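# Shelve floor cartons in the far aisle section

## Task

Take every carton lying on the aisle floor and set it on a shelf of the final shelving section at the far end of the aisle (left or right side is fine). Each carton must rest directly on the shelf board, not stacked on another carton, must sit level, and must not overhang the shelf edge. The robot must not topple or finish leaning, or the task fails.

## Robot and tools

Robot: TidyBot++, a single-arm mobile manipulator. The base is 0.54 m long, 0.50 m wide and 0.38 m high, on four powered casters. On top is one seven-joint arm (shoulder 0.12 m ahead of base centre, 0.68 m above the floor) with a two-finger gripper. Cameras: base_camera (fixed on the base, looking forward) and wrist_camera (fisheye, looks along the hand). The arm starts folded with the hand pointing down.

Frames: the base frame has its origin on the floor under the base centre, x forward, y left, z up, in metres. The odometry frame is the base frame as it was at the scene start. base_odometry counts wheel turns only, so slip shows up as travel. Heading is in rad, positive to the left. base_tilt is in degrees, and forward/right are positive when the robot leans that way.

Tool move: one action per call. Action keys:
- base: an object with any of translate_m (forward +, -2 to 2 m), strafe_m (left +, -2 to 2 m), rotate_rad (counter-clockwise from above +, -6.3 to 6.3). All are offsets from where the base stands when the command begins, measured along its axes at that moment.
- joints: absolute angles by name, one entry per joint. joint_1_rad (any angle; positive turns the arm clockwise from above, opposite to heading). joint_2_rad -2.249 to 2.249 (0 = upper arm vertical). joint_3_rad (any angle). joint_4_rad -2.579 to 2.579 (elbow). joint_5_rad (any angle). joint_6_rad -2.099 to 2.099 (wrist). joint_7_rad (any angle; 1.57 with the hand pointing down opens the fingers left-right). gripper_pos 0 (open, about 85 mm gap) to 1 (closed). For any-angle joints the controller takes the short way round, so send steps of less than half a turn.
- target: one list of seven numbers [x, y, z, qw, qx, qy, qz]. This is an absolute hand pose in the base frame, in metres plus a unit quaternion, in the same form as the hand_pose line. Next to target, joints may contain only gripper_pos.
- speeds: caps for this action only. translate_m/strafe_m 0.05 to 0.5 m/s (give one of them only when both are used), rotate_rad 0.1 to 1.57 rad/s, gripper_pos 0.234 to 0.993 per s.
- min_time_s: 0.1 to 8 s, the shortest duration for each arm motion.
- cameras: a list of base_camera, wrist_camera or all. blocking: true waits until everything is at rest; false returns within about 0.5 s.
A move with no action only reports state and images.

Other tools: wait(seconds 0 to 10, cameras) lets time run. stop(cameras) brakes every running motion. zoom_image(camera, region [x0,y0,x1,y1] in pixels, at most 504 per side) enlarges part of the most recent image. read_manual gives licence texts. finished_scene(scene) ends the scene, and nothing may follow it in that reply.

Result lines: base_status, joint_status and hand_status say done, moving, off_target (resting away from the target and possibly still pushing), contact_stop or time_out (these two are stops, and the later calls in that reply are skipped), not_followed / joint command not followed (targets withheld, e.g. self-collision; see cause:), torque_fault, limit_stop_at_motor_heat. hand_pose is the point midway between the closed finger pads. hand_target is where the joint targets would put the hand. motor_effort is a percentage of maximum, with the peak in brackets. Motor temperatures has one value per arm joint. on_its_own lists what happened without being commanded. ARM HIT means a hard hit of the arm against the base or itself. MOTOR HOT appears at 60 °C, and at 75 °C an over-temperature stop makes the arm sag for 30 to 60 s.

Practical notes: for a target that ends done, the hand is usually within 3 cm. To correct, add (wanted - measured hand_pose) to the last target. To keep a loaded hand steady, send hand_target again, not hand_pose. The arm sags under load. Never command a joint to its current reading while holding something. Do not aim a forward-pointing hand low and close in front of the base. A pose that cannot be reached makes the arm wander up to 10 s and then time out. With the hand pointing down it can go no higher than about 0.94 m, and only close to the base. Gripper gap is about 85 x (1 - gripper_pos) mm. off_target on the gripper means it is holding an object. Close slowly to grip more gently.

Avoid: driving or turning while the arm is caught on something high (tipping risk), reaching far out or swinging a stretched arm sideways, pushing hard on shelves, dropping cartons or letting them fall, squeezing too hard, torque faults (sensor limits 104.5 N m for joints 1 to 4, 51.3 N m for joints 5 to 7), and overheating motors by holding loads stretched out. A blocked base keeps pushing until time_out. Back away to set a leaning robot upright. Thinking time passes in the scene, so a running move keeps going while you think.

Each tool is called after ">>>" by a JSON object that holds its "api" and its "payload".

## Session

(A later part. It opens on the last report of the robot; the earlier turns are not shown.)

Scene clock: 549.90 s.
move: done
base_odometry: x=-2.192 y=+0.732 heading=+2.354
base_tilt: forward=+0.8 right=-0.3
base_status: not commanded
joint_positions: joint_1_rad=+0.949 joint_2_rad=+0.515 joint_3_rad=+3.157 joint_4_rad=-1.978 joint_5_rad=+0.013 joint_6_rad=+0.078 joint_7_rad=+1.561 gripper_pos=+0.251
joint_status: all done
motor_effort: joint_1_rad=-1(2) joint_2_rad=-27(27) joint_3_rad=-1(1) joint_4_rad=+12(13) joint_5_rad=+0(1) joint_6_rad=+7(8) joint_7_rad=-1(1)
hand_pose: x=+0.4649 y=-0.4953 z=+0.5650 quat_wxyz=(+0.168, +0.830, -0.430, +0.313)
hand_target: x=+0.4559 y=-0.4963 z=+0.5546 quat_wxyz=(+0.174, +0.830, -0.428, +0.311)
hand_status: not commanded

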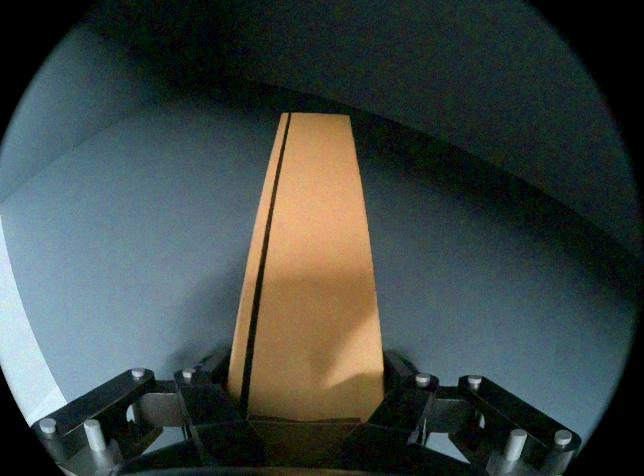

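>>> {"api": "move", "payload": {"joints": {"gripper_pos": 0.0}, "speeds": {"gripper_pos": 0.4}}}

>>> {"api": "move", "payload": {"joints": {"joint_2_rad": -0.312, "joint_4_rad": -2.287, "joint_6_rad": -0.468}, "min_time_s": 2.5, "cameras": ["all"]}}

Scene clock: 554.83 s.
move: done
base_odometry: x=-2.192 y=+0.732 heading=+2.354
base_tilt: forward=+0.8 right=-0.3
base_status: not commanded
joint_positions: joint_1_rad=+0.949 joint_2_rad=+0.515 joint_3_rad=+3.157 joint_4_rad=-1.978 joint_5_rad=+0.013 joint_6_rad=+0.078 joint_7_rad=+1.561 gripper_pos=+0.000
joint_status: all done
motor_effort: joint_1_rad=+0(1) joint_2_rad=-27(27) joint_3_rad=-1(1) joint_4_rad=+12(12) joint_5_rad=+0(1) joint_6_rad=+7(8) joint_7_rad=-1(1)
hand_pose: x=+0.4649 y=-0.4953 z=+0.5650 quat_wxyz=(+0.168, +0.830, -0.430, +0.313)
hand_target: x=+0.4559 y=-0.4963 z=+0.5546 quat_wxyz=(+0.174, +0.830, -0.428, +0.311)
hand_status: not commanded
pictures: none

Scene clock: 557.63 s.
move: done
base_odometry: x=-2.192 y=+0.732 heading=+2.354
base_tilt: forward=+0.8 right=-0.3
base_status: not commanded
joint_positions: joint_1_rad=+0.949 joint_2_rad=-0.303 joint_3_rad=+3.157 joint_4_rad=-2.254 joint_5_rad=+0.013 joint_6_rad=-0.417 joint_7_rad=+1.561 gripper_pos=+0.000
joint_status: all done
motor_effort: joint_1_rad=-1(1) joint_2_rad=-7(28) joint_3_rad=+0(1) joint_4_rad=+17(18) joint_5_rad=+0(1) joint_6_rad=+8(8) joint_7_rad=+0(1)
hand_pose: x=+0.3376 y=-0.3158 z=+0.7442 quat_wxyz=(+0.176, +0.820, -0.430, +0.334)
hand_target: x=+0.3235 y=-0.2967 z=+0.7203 quat_wxyz=(+0.159, +0.835, -0.431, +0.303)
hand_status: not commanded
pictures: base_camera, wrist_camera

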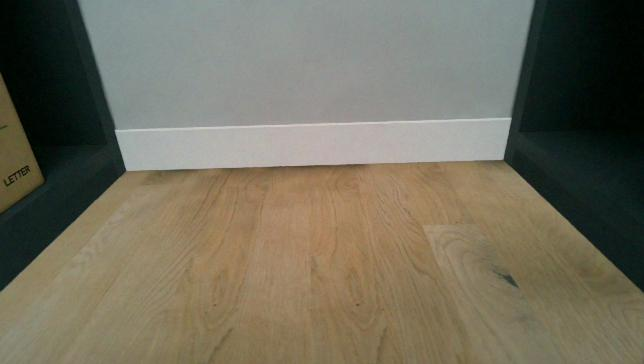

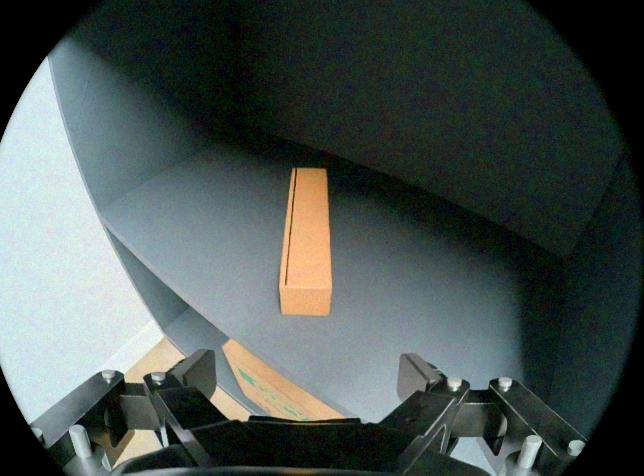

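>>> {"api": "move", "payload": {"base": {"translate_m": -1.6}, "joints": {"joint_1_rad": 0.0}}}

>>> {"api": "move", "payload": {"base": {"translate_m": -0.331, "strafe_m": 0.179}, "joints": {"joint_1_rad": -1.2, "joint_2_rad": 1.5, "joint_4_rad": -1.85, "joint_6_rad": 0.975}, "min_time_s": 2.5, "cameras": ["all"]}}

Scene clock: 569.10 s.
move: done
base_odometry: x=-1.063 y=-0.402 heading=+2.354
base_tilt: forward=+0.8 right=-0.3
base_status: done
joint_positions: joint_1_rad=+0.012 joint_2_rad=-0.313 joint_3_rad=+3.159 joint_4_rad=-2.259 joint_5_rad=+0.013 joint_6_rad=-0.426 joint_7_rad=+1.561 gripper_pos=+0.000
joint_status: all done
motor_effort: joint_1_rad=+0(2) joint_2_rad=-6(9) joint_3_rad=+0(4) joint_4_rad=+17(18) joint_5_rad=+0(1) joint_6_rad=+7(8) joint_7_rad=-1(2)
hand_pose: x=+0.4988 y=-0.0116 z=+0.7437 quat_wxyz=(+0.006, +0.927, -0.014, +0.376)
hand_target: x=+0.4793 y=-0.0026 z=+0.7203 quat_wxyz=(+0.001, +0.940, +0.003, +0.342)
hand_status: not commanded
pictures: none

Scene clock: 572.43 s.
move: done
base_odometry: x=-0.956 y=-0.763 heading=+2.354
base_tilt: forward=+0.8 right=-0.3
base_status: done
joint_positions: joint_1_rad=-1.192 joint_2_rad=+1.484 joint_3_rad=+3.159 joint_4_rad=-1.873 joint_5_rad=+0.013 joint_6_rad=+0.925 joint_7_rad=+1.561 gripper_pos=+0.000
joint_status: all done
motor_effort: joint_1_rad=+0(3) joint_2_rad=-31(35) joint_3_rad=-1(2) joint_4_rad=+0(16) joint_5_rad=-1(1) joint_6_rad=+7(8) joint_7_rad=+0(1)
hand_pose: x=+0.3288 y=+0.5137 z=+0.1749 quat_wxyz=(-0.192, +0.774, +0.529, +0.289)
hand_target: x=+0.3359 y=+0.5279 z=+0.1797 quat_wxyz=(-0.196, +0.758, +0.534, +0.318)
hand_status: not commanded
pictures: base_camera, wrist_camera

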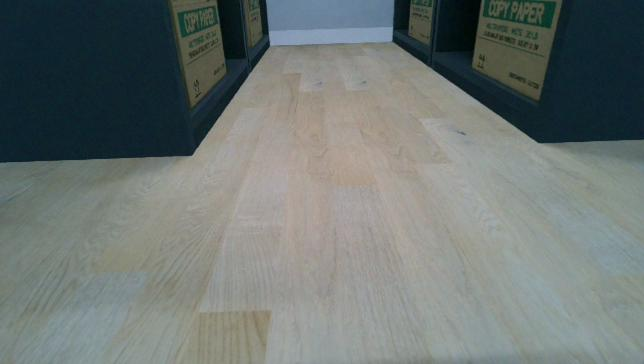

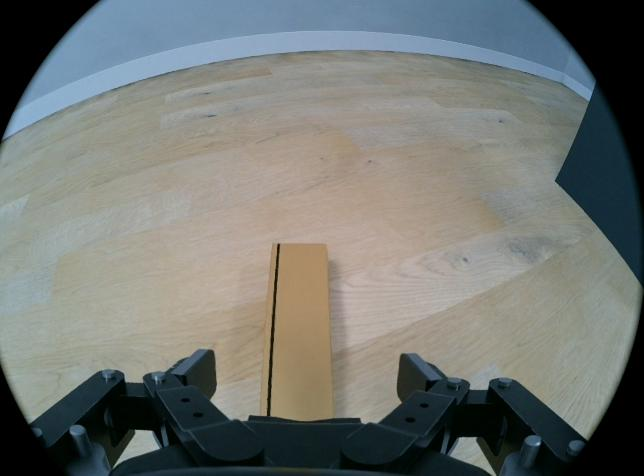

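>>> {"api": "move", "payload": {"joints": {"joint_1_rad": -1.222, "joint_2_rad": 1.80, "joint_4_rad": -1.523, "joint_6_rad": 0.855}, "min_time_s": 2.0, "cameras": ["wrist_camera"]}}

Scene clock: 585.87 s.
move: done
base_odometry: x=-0.956 y=-0.763 heading=+2.354
base_tilt: forward=+0.8 right=-0.3
base_status: not commanded
joint_positions: joint_1_rad=-1.209 joint_2_rad=+1.783 joint_3_rad=+3.159 joint_4_rad=-1.544 joint_5_rad=+0.013 joint_6_rad=+0.901 joint_7_rad=+1.561 gripper_pos=+0.000
joint_status: all done
motor_effort: joint_1_rad=-1(1) joint_2_rad=-31(33) joint_3_rad=-1(1) joint_4_rad=+0(2) joint_5_rad=-1(1) joint_6_rad=+7(8) joint_7_rad=-1(2)
hand_pose: x=+0.3201 y=+0.5204 z=+0.0494 quat_wxyz=(-0.198, +0.767, +0.537, +0.290)
hand_target: x=+0.3154 y=+0.5108 z=+0.0336 quat_wxyz=(-0.177, +0.765, +0.553, +0.279)
hand_status: not commanded

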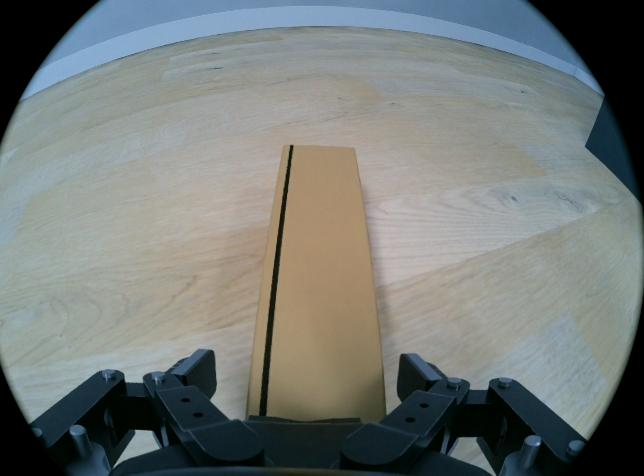

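>>> {"api": "move", "payload": {"joints": {"joint_1_rad": -1.205, "joint_2_rad": 1.838}, "min_time_s": 0.7}}

>>> {"api": "move", "payload": {"joints": {"gripper_pos": 0.385}, "speeds": {"gripper_pos": 0.234}, "cameras": ["wrist_camera"]}}

Scene clock: 590.53 s.
move: done
base_odometry: x=-0.956 y=-0.763 heading=+2.354
base_tilt: forward=+0.8 right=-0.3
base_status: not commanded
joint_positions: joint_1_rad=-1.209 joint_2_rad=+1.820 joint_3_rad=+3.159 joint_4_rad=-1.543 joint_5_rad=+0.013 joint_6_rad=+0.900 joint_7_rad=+1.561 gripper_pos=+0.000
joint_status: all done
motor_effort: joint_1_rad=+0(1) joint_2_rad=-30(32) joint_3_rad=-1(1) joint_4_rad=+0(1) joint_5_rad=+0(1) joint_6_rad=+7(8) joint_7_rad=-1(1)
hand_pose: x=+0.3115 y=+0.4975 z=+0.0285 quat_wxyz=(-0.187, +0.773, +0.541, +0.274)
hand_target: x=+0.3151 y=+0.4840 z=+0.0133 quat_wxyz=(-0.164, +0.774, +0.550, +0.266)
hand_status: not commanded
pictures: none

Scene clock: 593.07 s.
move: off_target
base_odometry: x=-0.956 y=-0.763 heading=+2.354
base_tilt: forward=+0.8 right=-0.3
base_status: not commanded
joint_positions: joint_1_rad=-1.209 joint_2_rad=+1.820 joint_3_rad=+3.159 joint_4_rad=-1.543 joint_5_rad=+0.013 joint_6_rad=+0.900 joint_7_rad=+1.561 gripper_pos=+0.369
joint_status: gripper_pos off_target (ended at +0.369, target +0.385)
motor_effort: joint_1_rad=+0(1) joint_2_rad=-25(31) joint_3_rad=-1(1) joint_4_rad=+0(1) joint_5_rad=+0(1) joint_6_rad=+2(7) joint_7_rad=-1(1)
hand_pose: x=+0.3117 y=+0.4978 z=+0.0287 quat_wxyz=(-0.187, +0.773, +0.541, +0.275)
hand_target: x=+0.3151 y=+0.4840 z=+0.0133 quat_wxyz=(-0.164, +0.774, +0.550, +0.266)
hand_status: not commanded

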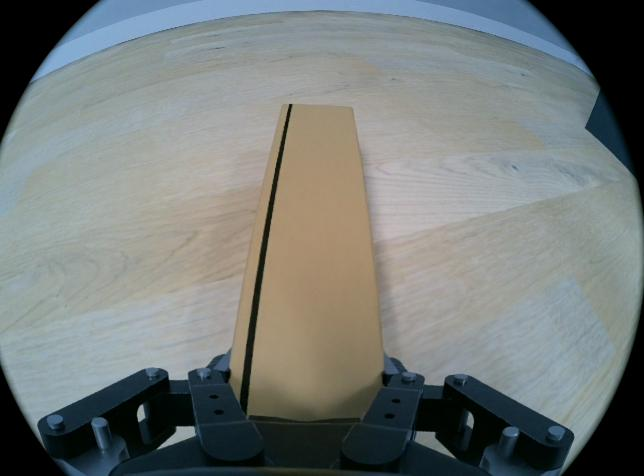

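>>> {"api": "move", "payload": {"joints": {"joint_2_rad": 1.564, "joint_4_rad": -1.805, "joint_6_rad": 0.975}, "min_time_s": 1.5}}

>>> {"api": "move", "payload": {"base": {"strafe_m": -0.179}, "joints": {"joint_1_rad": 0.0, "joint_2_rad": -0.312, "joint_4_rad": -2.287, "joint_6_rad": -0.468}, "min_time_s": 3, "cameras": ["wrist_camera"]}}

>>> {"api": "move", "payload": {"base": {"translate_m": 1.7}, "cameras": ["all"]}}

Scene clock: 607.47 s.
move: done
base_odometry: x=-0.956 y=-0.763 heading=+2.354
base_tilt: forward=+0.8 right=-0.3
base_status: not commanded
joint_positions: joint_1_rad=-1.209 joint_2_rad=+1.589 joint_3_rad=+3.159 joint_4_rad=-1.786 joint_5_rad=+0.013 joint_6_rad=+0.926 joint_7_rad=+1.561 gripper_pos=+0.369
joint_status: all done
motor_effort: joint_1_rad=+0(1) joint_2_rad=-32(32) joint_3_rad=-1(1) joint_4_rad=+1(2) joint_5_rad=+0(1) joint_6_rad=+7(8) joint_7_rad=-1(2)
hand_pose: x=+0.3169 y=+0.5098 z=+0.1286 quat_wxyz=(-0.191, +0.772, +0.538, +0.281)
hand_target: x=+0.3299 y=+0.5205 z=+0.1500 quat_wxyz=(-0.192, +0.760, +0.538, +0.311)
hand_status: not commanded
pictures: none

Scene clock: 610.77 s.
move: done
base_odometry: x=-0.829 y=-0.637 heading=+2.354
base_tilt: forward=+0.8 right=-0.3
base_status: done
joint_positions: joint_1_rad=-0.012 joint_2_rad=-0.300 joint_3_rad=+3.159 joint_4_rad=-2.256 joint_5_rad=+0.013 joint_6_rad=-0.418 joint_7_rad=+1.561 gripper_pos=+0.369
joint_status: all done
motor_effort: joint_1_rad=+0(4) joint_2_rad=-7(36) joint_3_rad=+0(2) joint_4_rad=+17(18) joint_5_rad=+0(1) joint_6_rad=+8(9) joint_7_rad=-1(2)
hand_pose: x=+0.5023 y=-0.0021 z=+0.7414 quat_wxyz=(+0.001, +0.927, -0.003, +0.374)
hand_target: x=+0.4793 y=-0.0026 z=+0.7203 quat_wxyz=(+0.001, +0.940, +0.003, +0.342)
hand_status: not commanded

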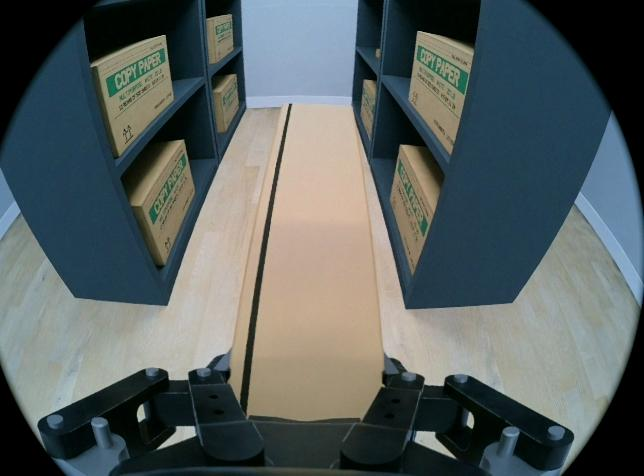

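Scene clock: 614.67 s.
move: done
base_odometry: x=-2.029 y=+0.568 heading=+2.354
base_tilt: forward=+0.8 right=-0.3
base_status: done
joint_positions: joint_1_rad=-0.012 joint_2_rad=-0.306 joint_3_rad=+3.159 joint_4_rad=-2.260 joint_5_rad=+0.013 joint_6_rad=-0.426 joint_7_rad=+1.561 gripper_pos=+0.369
joint_status: not commanded
motor_effort: joint_1_rad=-1(2) joint_2_rad=-6(9) joint_3_rad=-1(1) joint_4_rad=+17(18) joint_5_rad=+0(1) joint_6_rad=+8(10) joint_7_rad=-1(2)
hand_pose: x=+0.4987 y=-0.0023 z=+0.7403 quat_wxyz=(+0.001, +0.928, -0.003, +0.372)
hand_target: x=+0.4793 y=-0.0026 z=+0.7203 quat_wxyz=(+0.001, +0.940, +0.003, +0.342)
hand_status: not commanded
pictures: base_camera, wrist_camera

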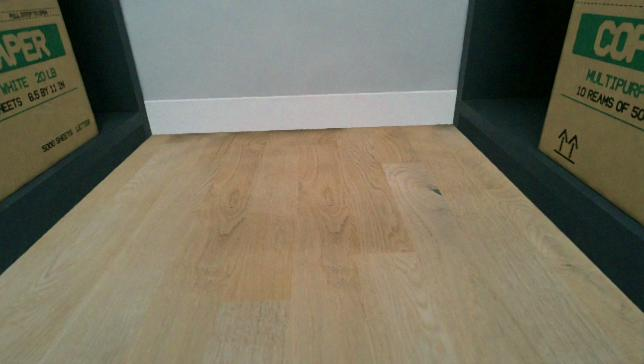

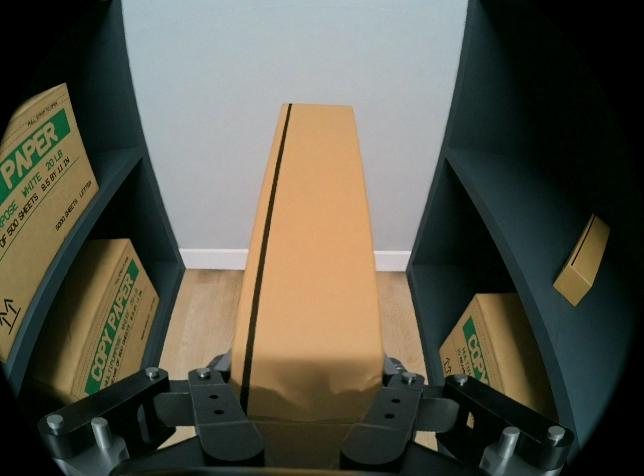

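>>> {"api": "move", "payload": {"joints": {"joint_1_rad": 0.96}, "min_time_s": 2.5, "cameras": ["wrist_camera"]}}

>>> {"api": "move", "payload": {"joints": {"joint_2_rad": 0.42, "joint_4_rad": -1.877, "joint_6_rad": -0.09}, "min_time_s": 2.5, "cameras": ["wrist_camera"]}}

Scene clock: 621.00 s.
move: done
base_odometry: x=-2.029 y=+0.568 heading=+2.354
base_tilt: forward=+0.8 right=-0.3
base_status: not commanded
joint_positions: joint_1_rad=+0.948 joint_2_rad=-0.306 joint_3_rad=+3.159 joint_4_rad=-2.260 joint_5_rad=+0.013 joint_6_rad=-0.426 joint_7_rad=+1.561 gripper_pos=+0.369
joint_status: all done
motor_effort: joint_1_rad=+0(2) joint_2_rad=-7(7) joint_3_rad=+0(1) joint_4_rad=+17(18) joint_5_rad=+0(1) joint_6_rad=+7(9) joint_7_rad=+0(2)
hand_pose: x=+0.3348 y=-0.3124 z=+0.7403 quat_wxyz=(+0.173, +0.822, -0.431, +0.329)
hand_target: x=+0.3235 y=-0.2966 z=+0.7203 quat_wxyz=(+0.159, +0.835, -0.431, +0.303)
hand_status: not commanded

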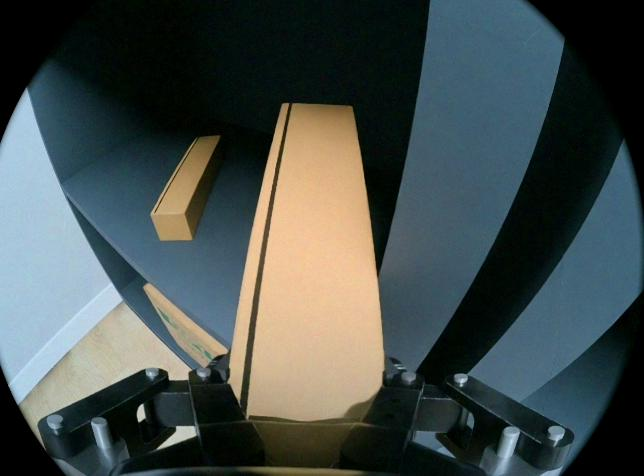

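Scene clock: 624.03 s.
move: done
base_odometry: x=-2.029 y=+0.568 heading=+2.354
base_tilt: forward=+0.8 right=-0.3
base_status: not commanded
joint_positions: joint_1_rad=+0.947 joint_2_rad=+0.378 joint_3_rad=+3.150 joint_4_rad=-1.927 joint_5_rad=-0.005 joint_6_rad=-0.142 joint_7_rad=+1.571 gripper_pos=+0.369
joint_status: all done
motor_effort: joint_1_rad=+3(12) joint_2_rad=-17(25) joint_3_rad=+2(12) joint_4_rad=+20(28) joint_5_rad=+1(7) joint_6_rad=+7(24) joint_7_rad=-1(3)
hand_pose: x=+0.4595 y=-0.4795 z=+0.6232 quat_wxyz=(+0.157, +0.834, -0.434, +0.302)
hand_target: x=+0.4681 y=-0.5124 z=+0.6304 quat_wxyz=(+0.178, +0.826, -0.426, +0.323)
hand_status: not commanded

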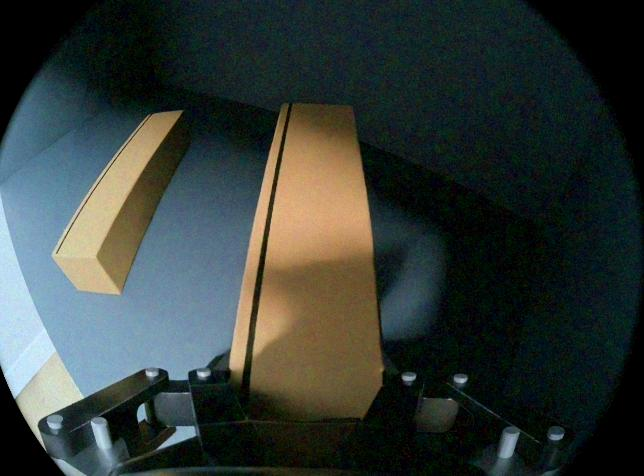

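>>> {"api": "move", "payload": {"base": {"translate_m": 0.05}, "speeds": {"translate_m": 0.05}, "cameras": ["wrist_camera"]}}

Scene clock: 645.40 s.
move: done
base_odometry: x=-2.064 y=+0.603 heading=+2.355
base_tilt: forward=+0.9 right=-0.3
base_status: done
joint_positions: joint_1_rad=+0.957 joint_2_rad=+0.410 joint_3_rad=+3.152 joint_4_rad=-1.903 joint_5_rad=-0.005 joint_6_rad=-0.139 joint_7_rad=+1.571 gripper_pos=+0.369
joint_status: not commanded
motor_effort: joint_1_rad=+0(6) joint_2_rad=-26(28) joint_3_rad=-1(4) joint_4_rad=+14(24) joint_5_rad=+0(1) joint_6_rad=+7(8) joint_7_rad=+0(2)
hand_pose: x=+0.4598 y=-0.4907 z=+0.6148 quat_wxyz=(+0.158, +0.833, -0.438, +0.299)
hand_target: x=+0.4681 y=-0.5124 z=+0.6304 quat_wxyz=(+0.178, +0.826, -0.426, +0.323)
hand_status: not commanded

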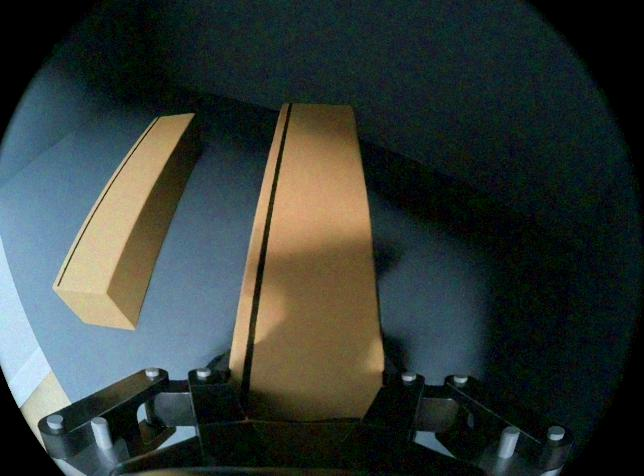

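>>> {"api": "move", "payload": {"joints": {"joint_2_rad": 0.512, "joint_4_rad": -2.0, "joint_6_rad": 0.07}, "min_time_s": 1.5}}

>>> {"api": "move", "payload": {"joints": {"joint_2_rad": 0.525}, "min_time_s": 0.5}}

>>> {"api": "move", "payload": {"joints": {"joint_2_rad": 0.537}, "min_time_s": 0.5, "cameras": ["wrist_camera"]}}

Scene clock: 654.90 s.
move: done
base_odometry: x=-2.064 y=+0.603 heading=+2.355
base_tilt: forward=+0.8 right=-0.3
base_status: not commanded
joint_positions: joint_1_rad=+0.957 joint_2_rad=+0.496 joint_3_rad=+3.152 joint_4_rad=-1.973 joint_5_rad=-0.005 joint_6_rad=+0.018 joint_7_rad=+1.571 gripper_pos=+0.369
joint_status: all done
motor_effort: joint_1_rad=-1(1) joint_2_rad=-27(28) joint_3_rad=-1(1) joint_4_rad=+12(15) joint_5_rad=+0(1) joint_6_rad=+7(8) joint_7_rad=-1(1)
hand_pose: x=+0.4579 y=-0.4885 z=+0.5661 quat_wxyz=(+0.159, +0.833, -0.438, +0.299)
hand_target: x=+0.4515 y=-0.4896 z=+0.5563 quat_wxyz=(+0.167, +0.835, -0.430, +0.299)
hand_status: not commanded
pictures: none

Scene clock: 655.67 s.
move: done
base_odometry: x=-2.064 y=+0.603 heading=+2.355
base_tilt: forward=+0.8 right=-0.3
base_status: not commanded
joint_positions: joint_1_rad=+0.957 joint_2_rad=+0.500 joint_3_rad=+3.152 joint_4_rad=-1.973 joint_5_rad=-0.005 joint_6_rad=+0.021 joint_7_rad=+1.571 gripper_pos=+0.369
joint_status: all done
motor_effort: joint_1_rad=+0(1) joint_2_rad=-25(28) joint_3_rad=-1(1) joint_4_rad=+12(13) joint_5_rad=+0(1) joint_6_rad=+8(8) joint_7_rad=-1(1)
hand_pose: x=+0.4579 y=-0.4885 z=+0.5640 quat_wxyz=(+0.158, +0.833, -0.438, +0.298)
hand_target: x=+0.4506 y=-0.4883 z=+0.5486 quat_wxyz=(+0.164, +0.837, -0.431, +0.294)
hand_status: not commanded
pictures: none

Scene clock: 656.47 s.
move: done
base_odometry: x=-2.064 y=+0.603 heading=+2.355
base_tilt: forward=+0.8 right=-0.3
base_status: not commanded
joint_positions: joint_1_rad=+0.957 joint_2_rad=+0.501 joint_3_rad=+3.152 joint_4_rad=-1.973 joint_5_rad=-0.005 joint_6_rad=+0.021 joint_7_rad=+1.571 gripper_pos=+0.369
joint_status: all done
motor_effort: joint_1_rad=+0(1) joint_2_rad=-24(25) joint_3_rad=-1(1) joint_4_rad=+12(13) joint_5_rad=+0(1) joint_6_rad=+7(7) joint_7_rad=-1(1)
hand_pose: x=+0.4580 y=-0.4886 z=+0.5637 quat_wxyz=(+0.158, +0.833, -0.438, +0.298)
hand_target: x=+0.4496 y=-0.4869 z=+0.5415 quat_wxyz=(+0.162, +0.839, -0.432, +0.289)
hand_status: not commanded

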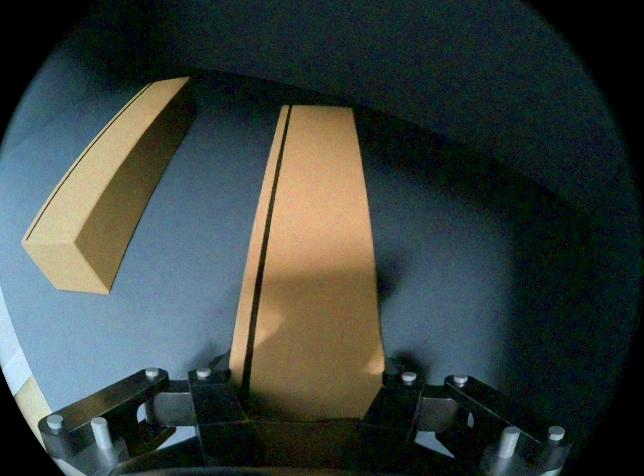

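>>> {"api": "move", "payload": {"joints": {"joint_2_rad": 0.512}, "min_time_s": 0.5}}

>>> {"api": "move", "payload": {"joints": {"gripper_pos": 0.25}, "speeds": {"gripper_pos": 0.234}}}

>>> {"api": "move", "payload": {"joints": {"gripper_pos": 0.05}, "speeds": {"gripper_pos": 0.4}, "cameras": ["wrist_camera"]}}

>>> {"api": "move", "payload": {"joints": {"joint_2_rad": 0.225, "joint_4_rad": -2.08, "joint_6_rad": -0.21}, "min_time_s": 1.5, "cameras": ["wrist_camera"]}}

Scene clock: 668.33 s.
move: done
base_odometry: x=-2.064 y=+0.603 heading=+2.355
base_tilt: forward=+0.8 right=-0.3
base_status: not commanded
joint_positions: joint_1_rad=+0.957 joint_2_rad=+0.501 joint_3_rad=+3.152 joint_4_rad=-1.973 joint_5_rad=-0.005 joint_6_rad=+0.021 joint_7_rad=+1.571 gripper_pos=+0.369
joint_status: all done
motor_effort: joint_1_rad=+0(1) joint_2_rad=-24(25) joint_3_rad=-1(1) joint_4_rad=+12(12) joint_5_rad=+0(1) joint_6_rad=+7(8) joint_7_rad=+0(1)
hand_pose: x=+0.4580 y=-0.4886 z=+0.5637 quat_wxyz=(+0.158, +0.833, -0.438, +0.298)
hand_target: x=+0.4515 y=-0.4896 z=+0.5563 quat_wxyz=(+0.167, +0.835, -0.430, +0.299)
hand_status: not commanded
pictures: none

Scene clock: 669.43 s.
move: done
base_odometry: x=-2.064 y=+0.603 heading=+2.355
base_tilt: forward=+0.8 right=-0.3
base_status: not commanded
joint_positions: joint_1_rad=+0.957 joint_2_rad=+0.501 joint_3_rad=+3.152 joint_4_rad=-1.973 joint_5_rad=-0.005 joint_6_rad=+0.024 joint_7_rad=+1.571 gripper_pos=+0.252
joint_status: all done
motor_effort: joint_1_rad=+0(1) joint_2_rad=-26(27) joint_3_rad=-1(1) joint_4_rad=+12(13) joint_5_rad=+0(1) joint_6_rad=+7(8) joint_7_rad=-1(1)
hand_pose: x=+0.4584 y=-0.4892 z=+0.5643 quat_wxyz=(+0.159, +0.833, -0.438, +0.300)
hand_target: x=+0.4515 y=-0.4896 z=+0.5563 quat_wxyz=(+0.167, +0.835, -0.430, +0.299)
hand_status: not commanded
pictures: none

Scene clock: 670.53 s.
move: done
base_odometry: x=-2.064 y=+0.603 heading=+2.355
base_tilt: forward=+0.8 right=-0.3
base_status: not commanded
joint_positions: joint_1_rad=+0.957 joint_2_rad=+0.501 joint_3_rad=+3.152 joint_4_rad=-1.973 joint_5_rad=-0.005 joint_6_rad=+0.024 joint_7_rad=+1.571 gripper_pos=+0.052
joint_status: all done
motor_effort: joint_1_rad=+0(1) joint_2_rad=-27(27) joint_3_rad=-1(1) joint_4_rad=+12(13) joint_5_rad=+0(1) joint_6_rad=+7(7) joint_7_rad=+0(1)
hand_pose: x=+0.4584 y=-0.4892 z=+0.5643 quat_wxyz=(+0.159, +0.833, -0.438, +0.300)
hand_target: x=+0.4515 y=-0.4896 z=+0.5563 quat_wxyz=(+0.167, +0.835, -0.430, +0.299)
hand_status: not commanded

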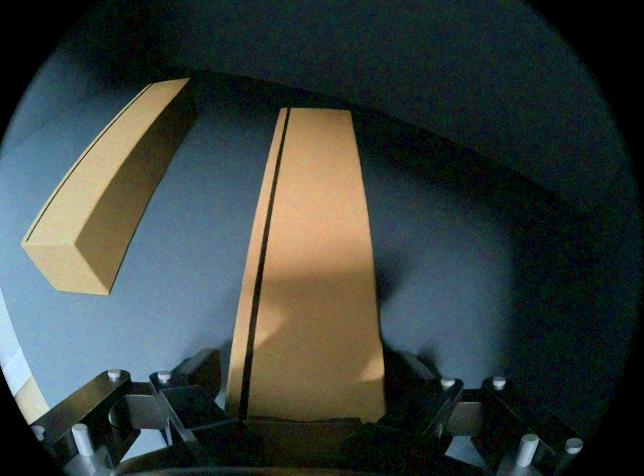

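Scene clock: 672.37 s.
move: done
base_odometry: x=-2.064 y=+0.603 heading=+2.355
base_tilt: forward=+0.8 right=-0.3
base_status: not commanded
joint_positions: joint_1_rad=+0.957 joint_2_rad=+0.241 joint_3_rad=+3.152 joint_4_rad=-2.049 joint_5_rad=-0.005 joint_6_rad=-0.162 joint_7_rad=+1.571 gripper_pos=+0.052
joint_status: all done
motor_effort: joint_1_rad=+0(1) joint_2_rad=-21(28) joint_3_rad=-1(1) joint_4_rad=+14(15) joint_5_rad=+0(1) joint_6_rad=+7(8) joint_7_rad=-1(1)
hand_pose: x=+0.4243 y=-0.4395 z=+0.6431 quat_wxyz=(+0.157, +0.833, -0.439, +0.299)
hand_target: x=+0.4064 y=-0.4213 z=+0.6291 quat_wxyz=(+0.148, +0.845, -0.437, +0.271)
hand_status: not commanded

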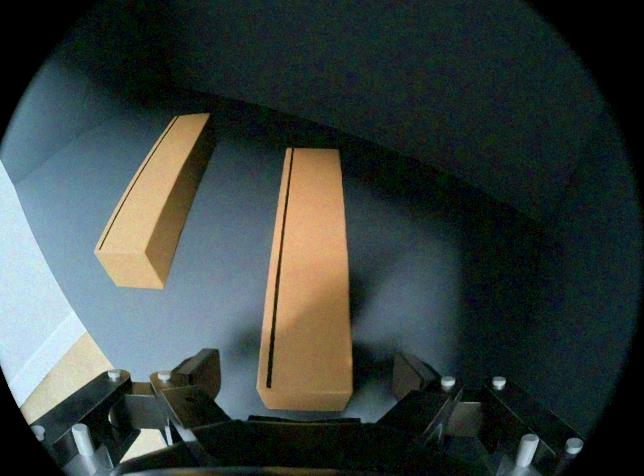

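>>> {"api": "move", "payload": {"joints": {"joint_1_rad": 0.70, "joint_2_rad": -0.312, "joint_4_rad": -2.287, "joint_6_rad": -0.468}, "min_time_s": 2.0, "cameras": ["wrist_camera"]}}

>>> {"api": "move", "payload": {"joints": {"joint_1_rad": 0.0}, "cameras": ["wrist_camera"]}}

Scene clock: 679.87 s.
move: done
base_odometry: x=-2.064 y=+0.603 heading=+2.355
base_tilt: forward=+0.8 right=-0.3
base_status: not commanded
joint_positions: joint_1_rad=+0.712 joint_2_rad=-0.303 joint_3_rad=+3.152 joint_4_rad=-2.254 joint_5_rad=-0.005 joint_6_rad=-0.419 joint_7_rad=+1.571 gripper_pos=+0.052
joint_status: all done
motor_effort: joint_1_rad=+0(1) joint_2_rad=-6(23) joint_3_rad=-1(1) joint_4_rad=+17(17) joint_5_rad=+0(1) joint_6_rad=+8(9) joint_7_rad=-1(1)
hand_pose: x=+0.4080 y=-0.2521 z=+0.7436 quat_wxyz=(+0.130, +0.866, -0.329, +0.353)
hand_target: x=+0.3929 y=-0.2341 z=+0.7203 quat_wxyz=(+0.119, +0.884, -0.319, +0.321)
hand_status: not commanded

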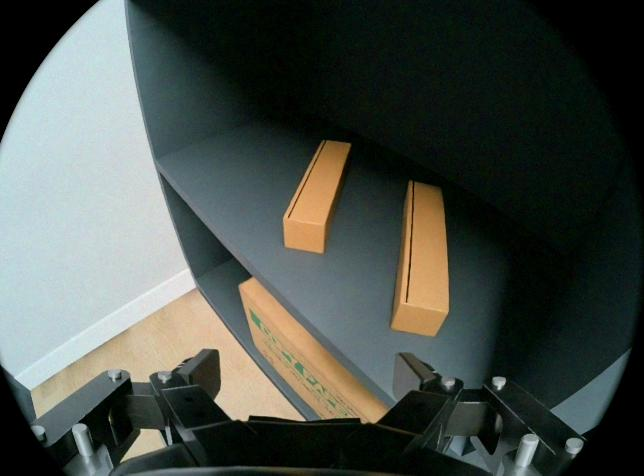

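Scene clock: 681.83 s.
move: done
base_odometry: x=-2.064 y=+0.603 heading=+2.355
base_tilt: forward=+0.8 right=-0.3
base_status: not commanded
joint_positions: joint_1_rad=+0.012 joint_2_rad=-0.303 joint_3_rad=+3.152 joint_4_rad=-2.254 joint_5_rad=-0.005 joint_6_rad=-0.420 joint_7_rad=+1.571 gripper_pos=+0.052
joint_status: all done
motor_effort: joint_1_rad=+0(2) joint_2_rad=-7(7) joint_3_rad=+0(1) joint_4_rad=+16(17) joint_5_rad=+0(1) joint_6_rad=+7(8) joint_7_rad=-1(2)
hand_pose: x=+0.5023 y=-0.0065 z=+0.7434 quat_wxyz=(+0.001, +0.927, -0.012, +0.376)
hand_target: x=+0.4793 y=-0.0027 z=+0.7203 quat_wxyz=(+0.001, +0.940, +0.003, +0.342)
hand_status: not commanded

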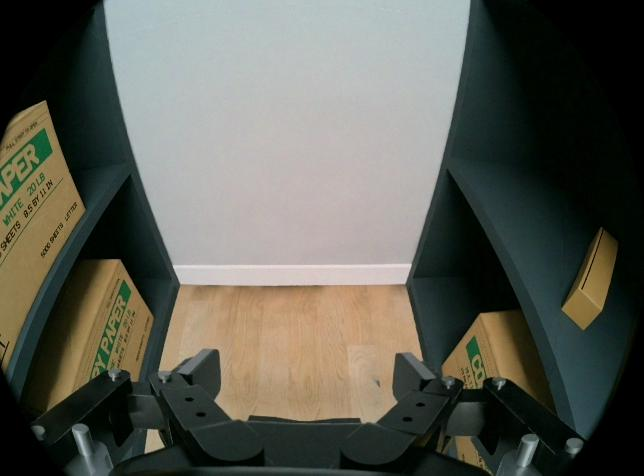

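Both cartons sit flat on the shelf, fully inside its front edge. Ending scene 1.

>>> {"api": "finished_scene", "payload": {"scene": 1}}

The scene is finished: the task was done.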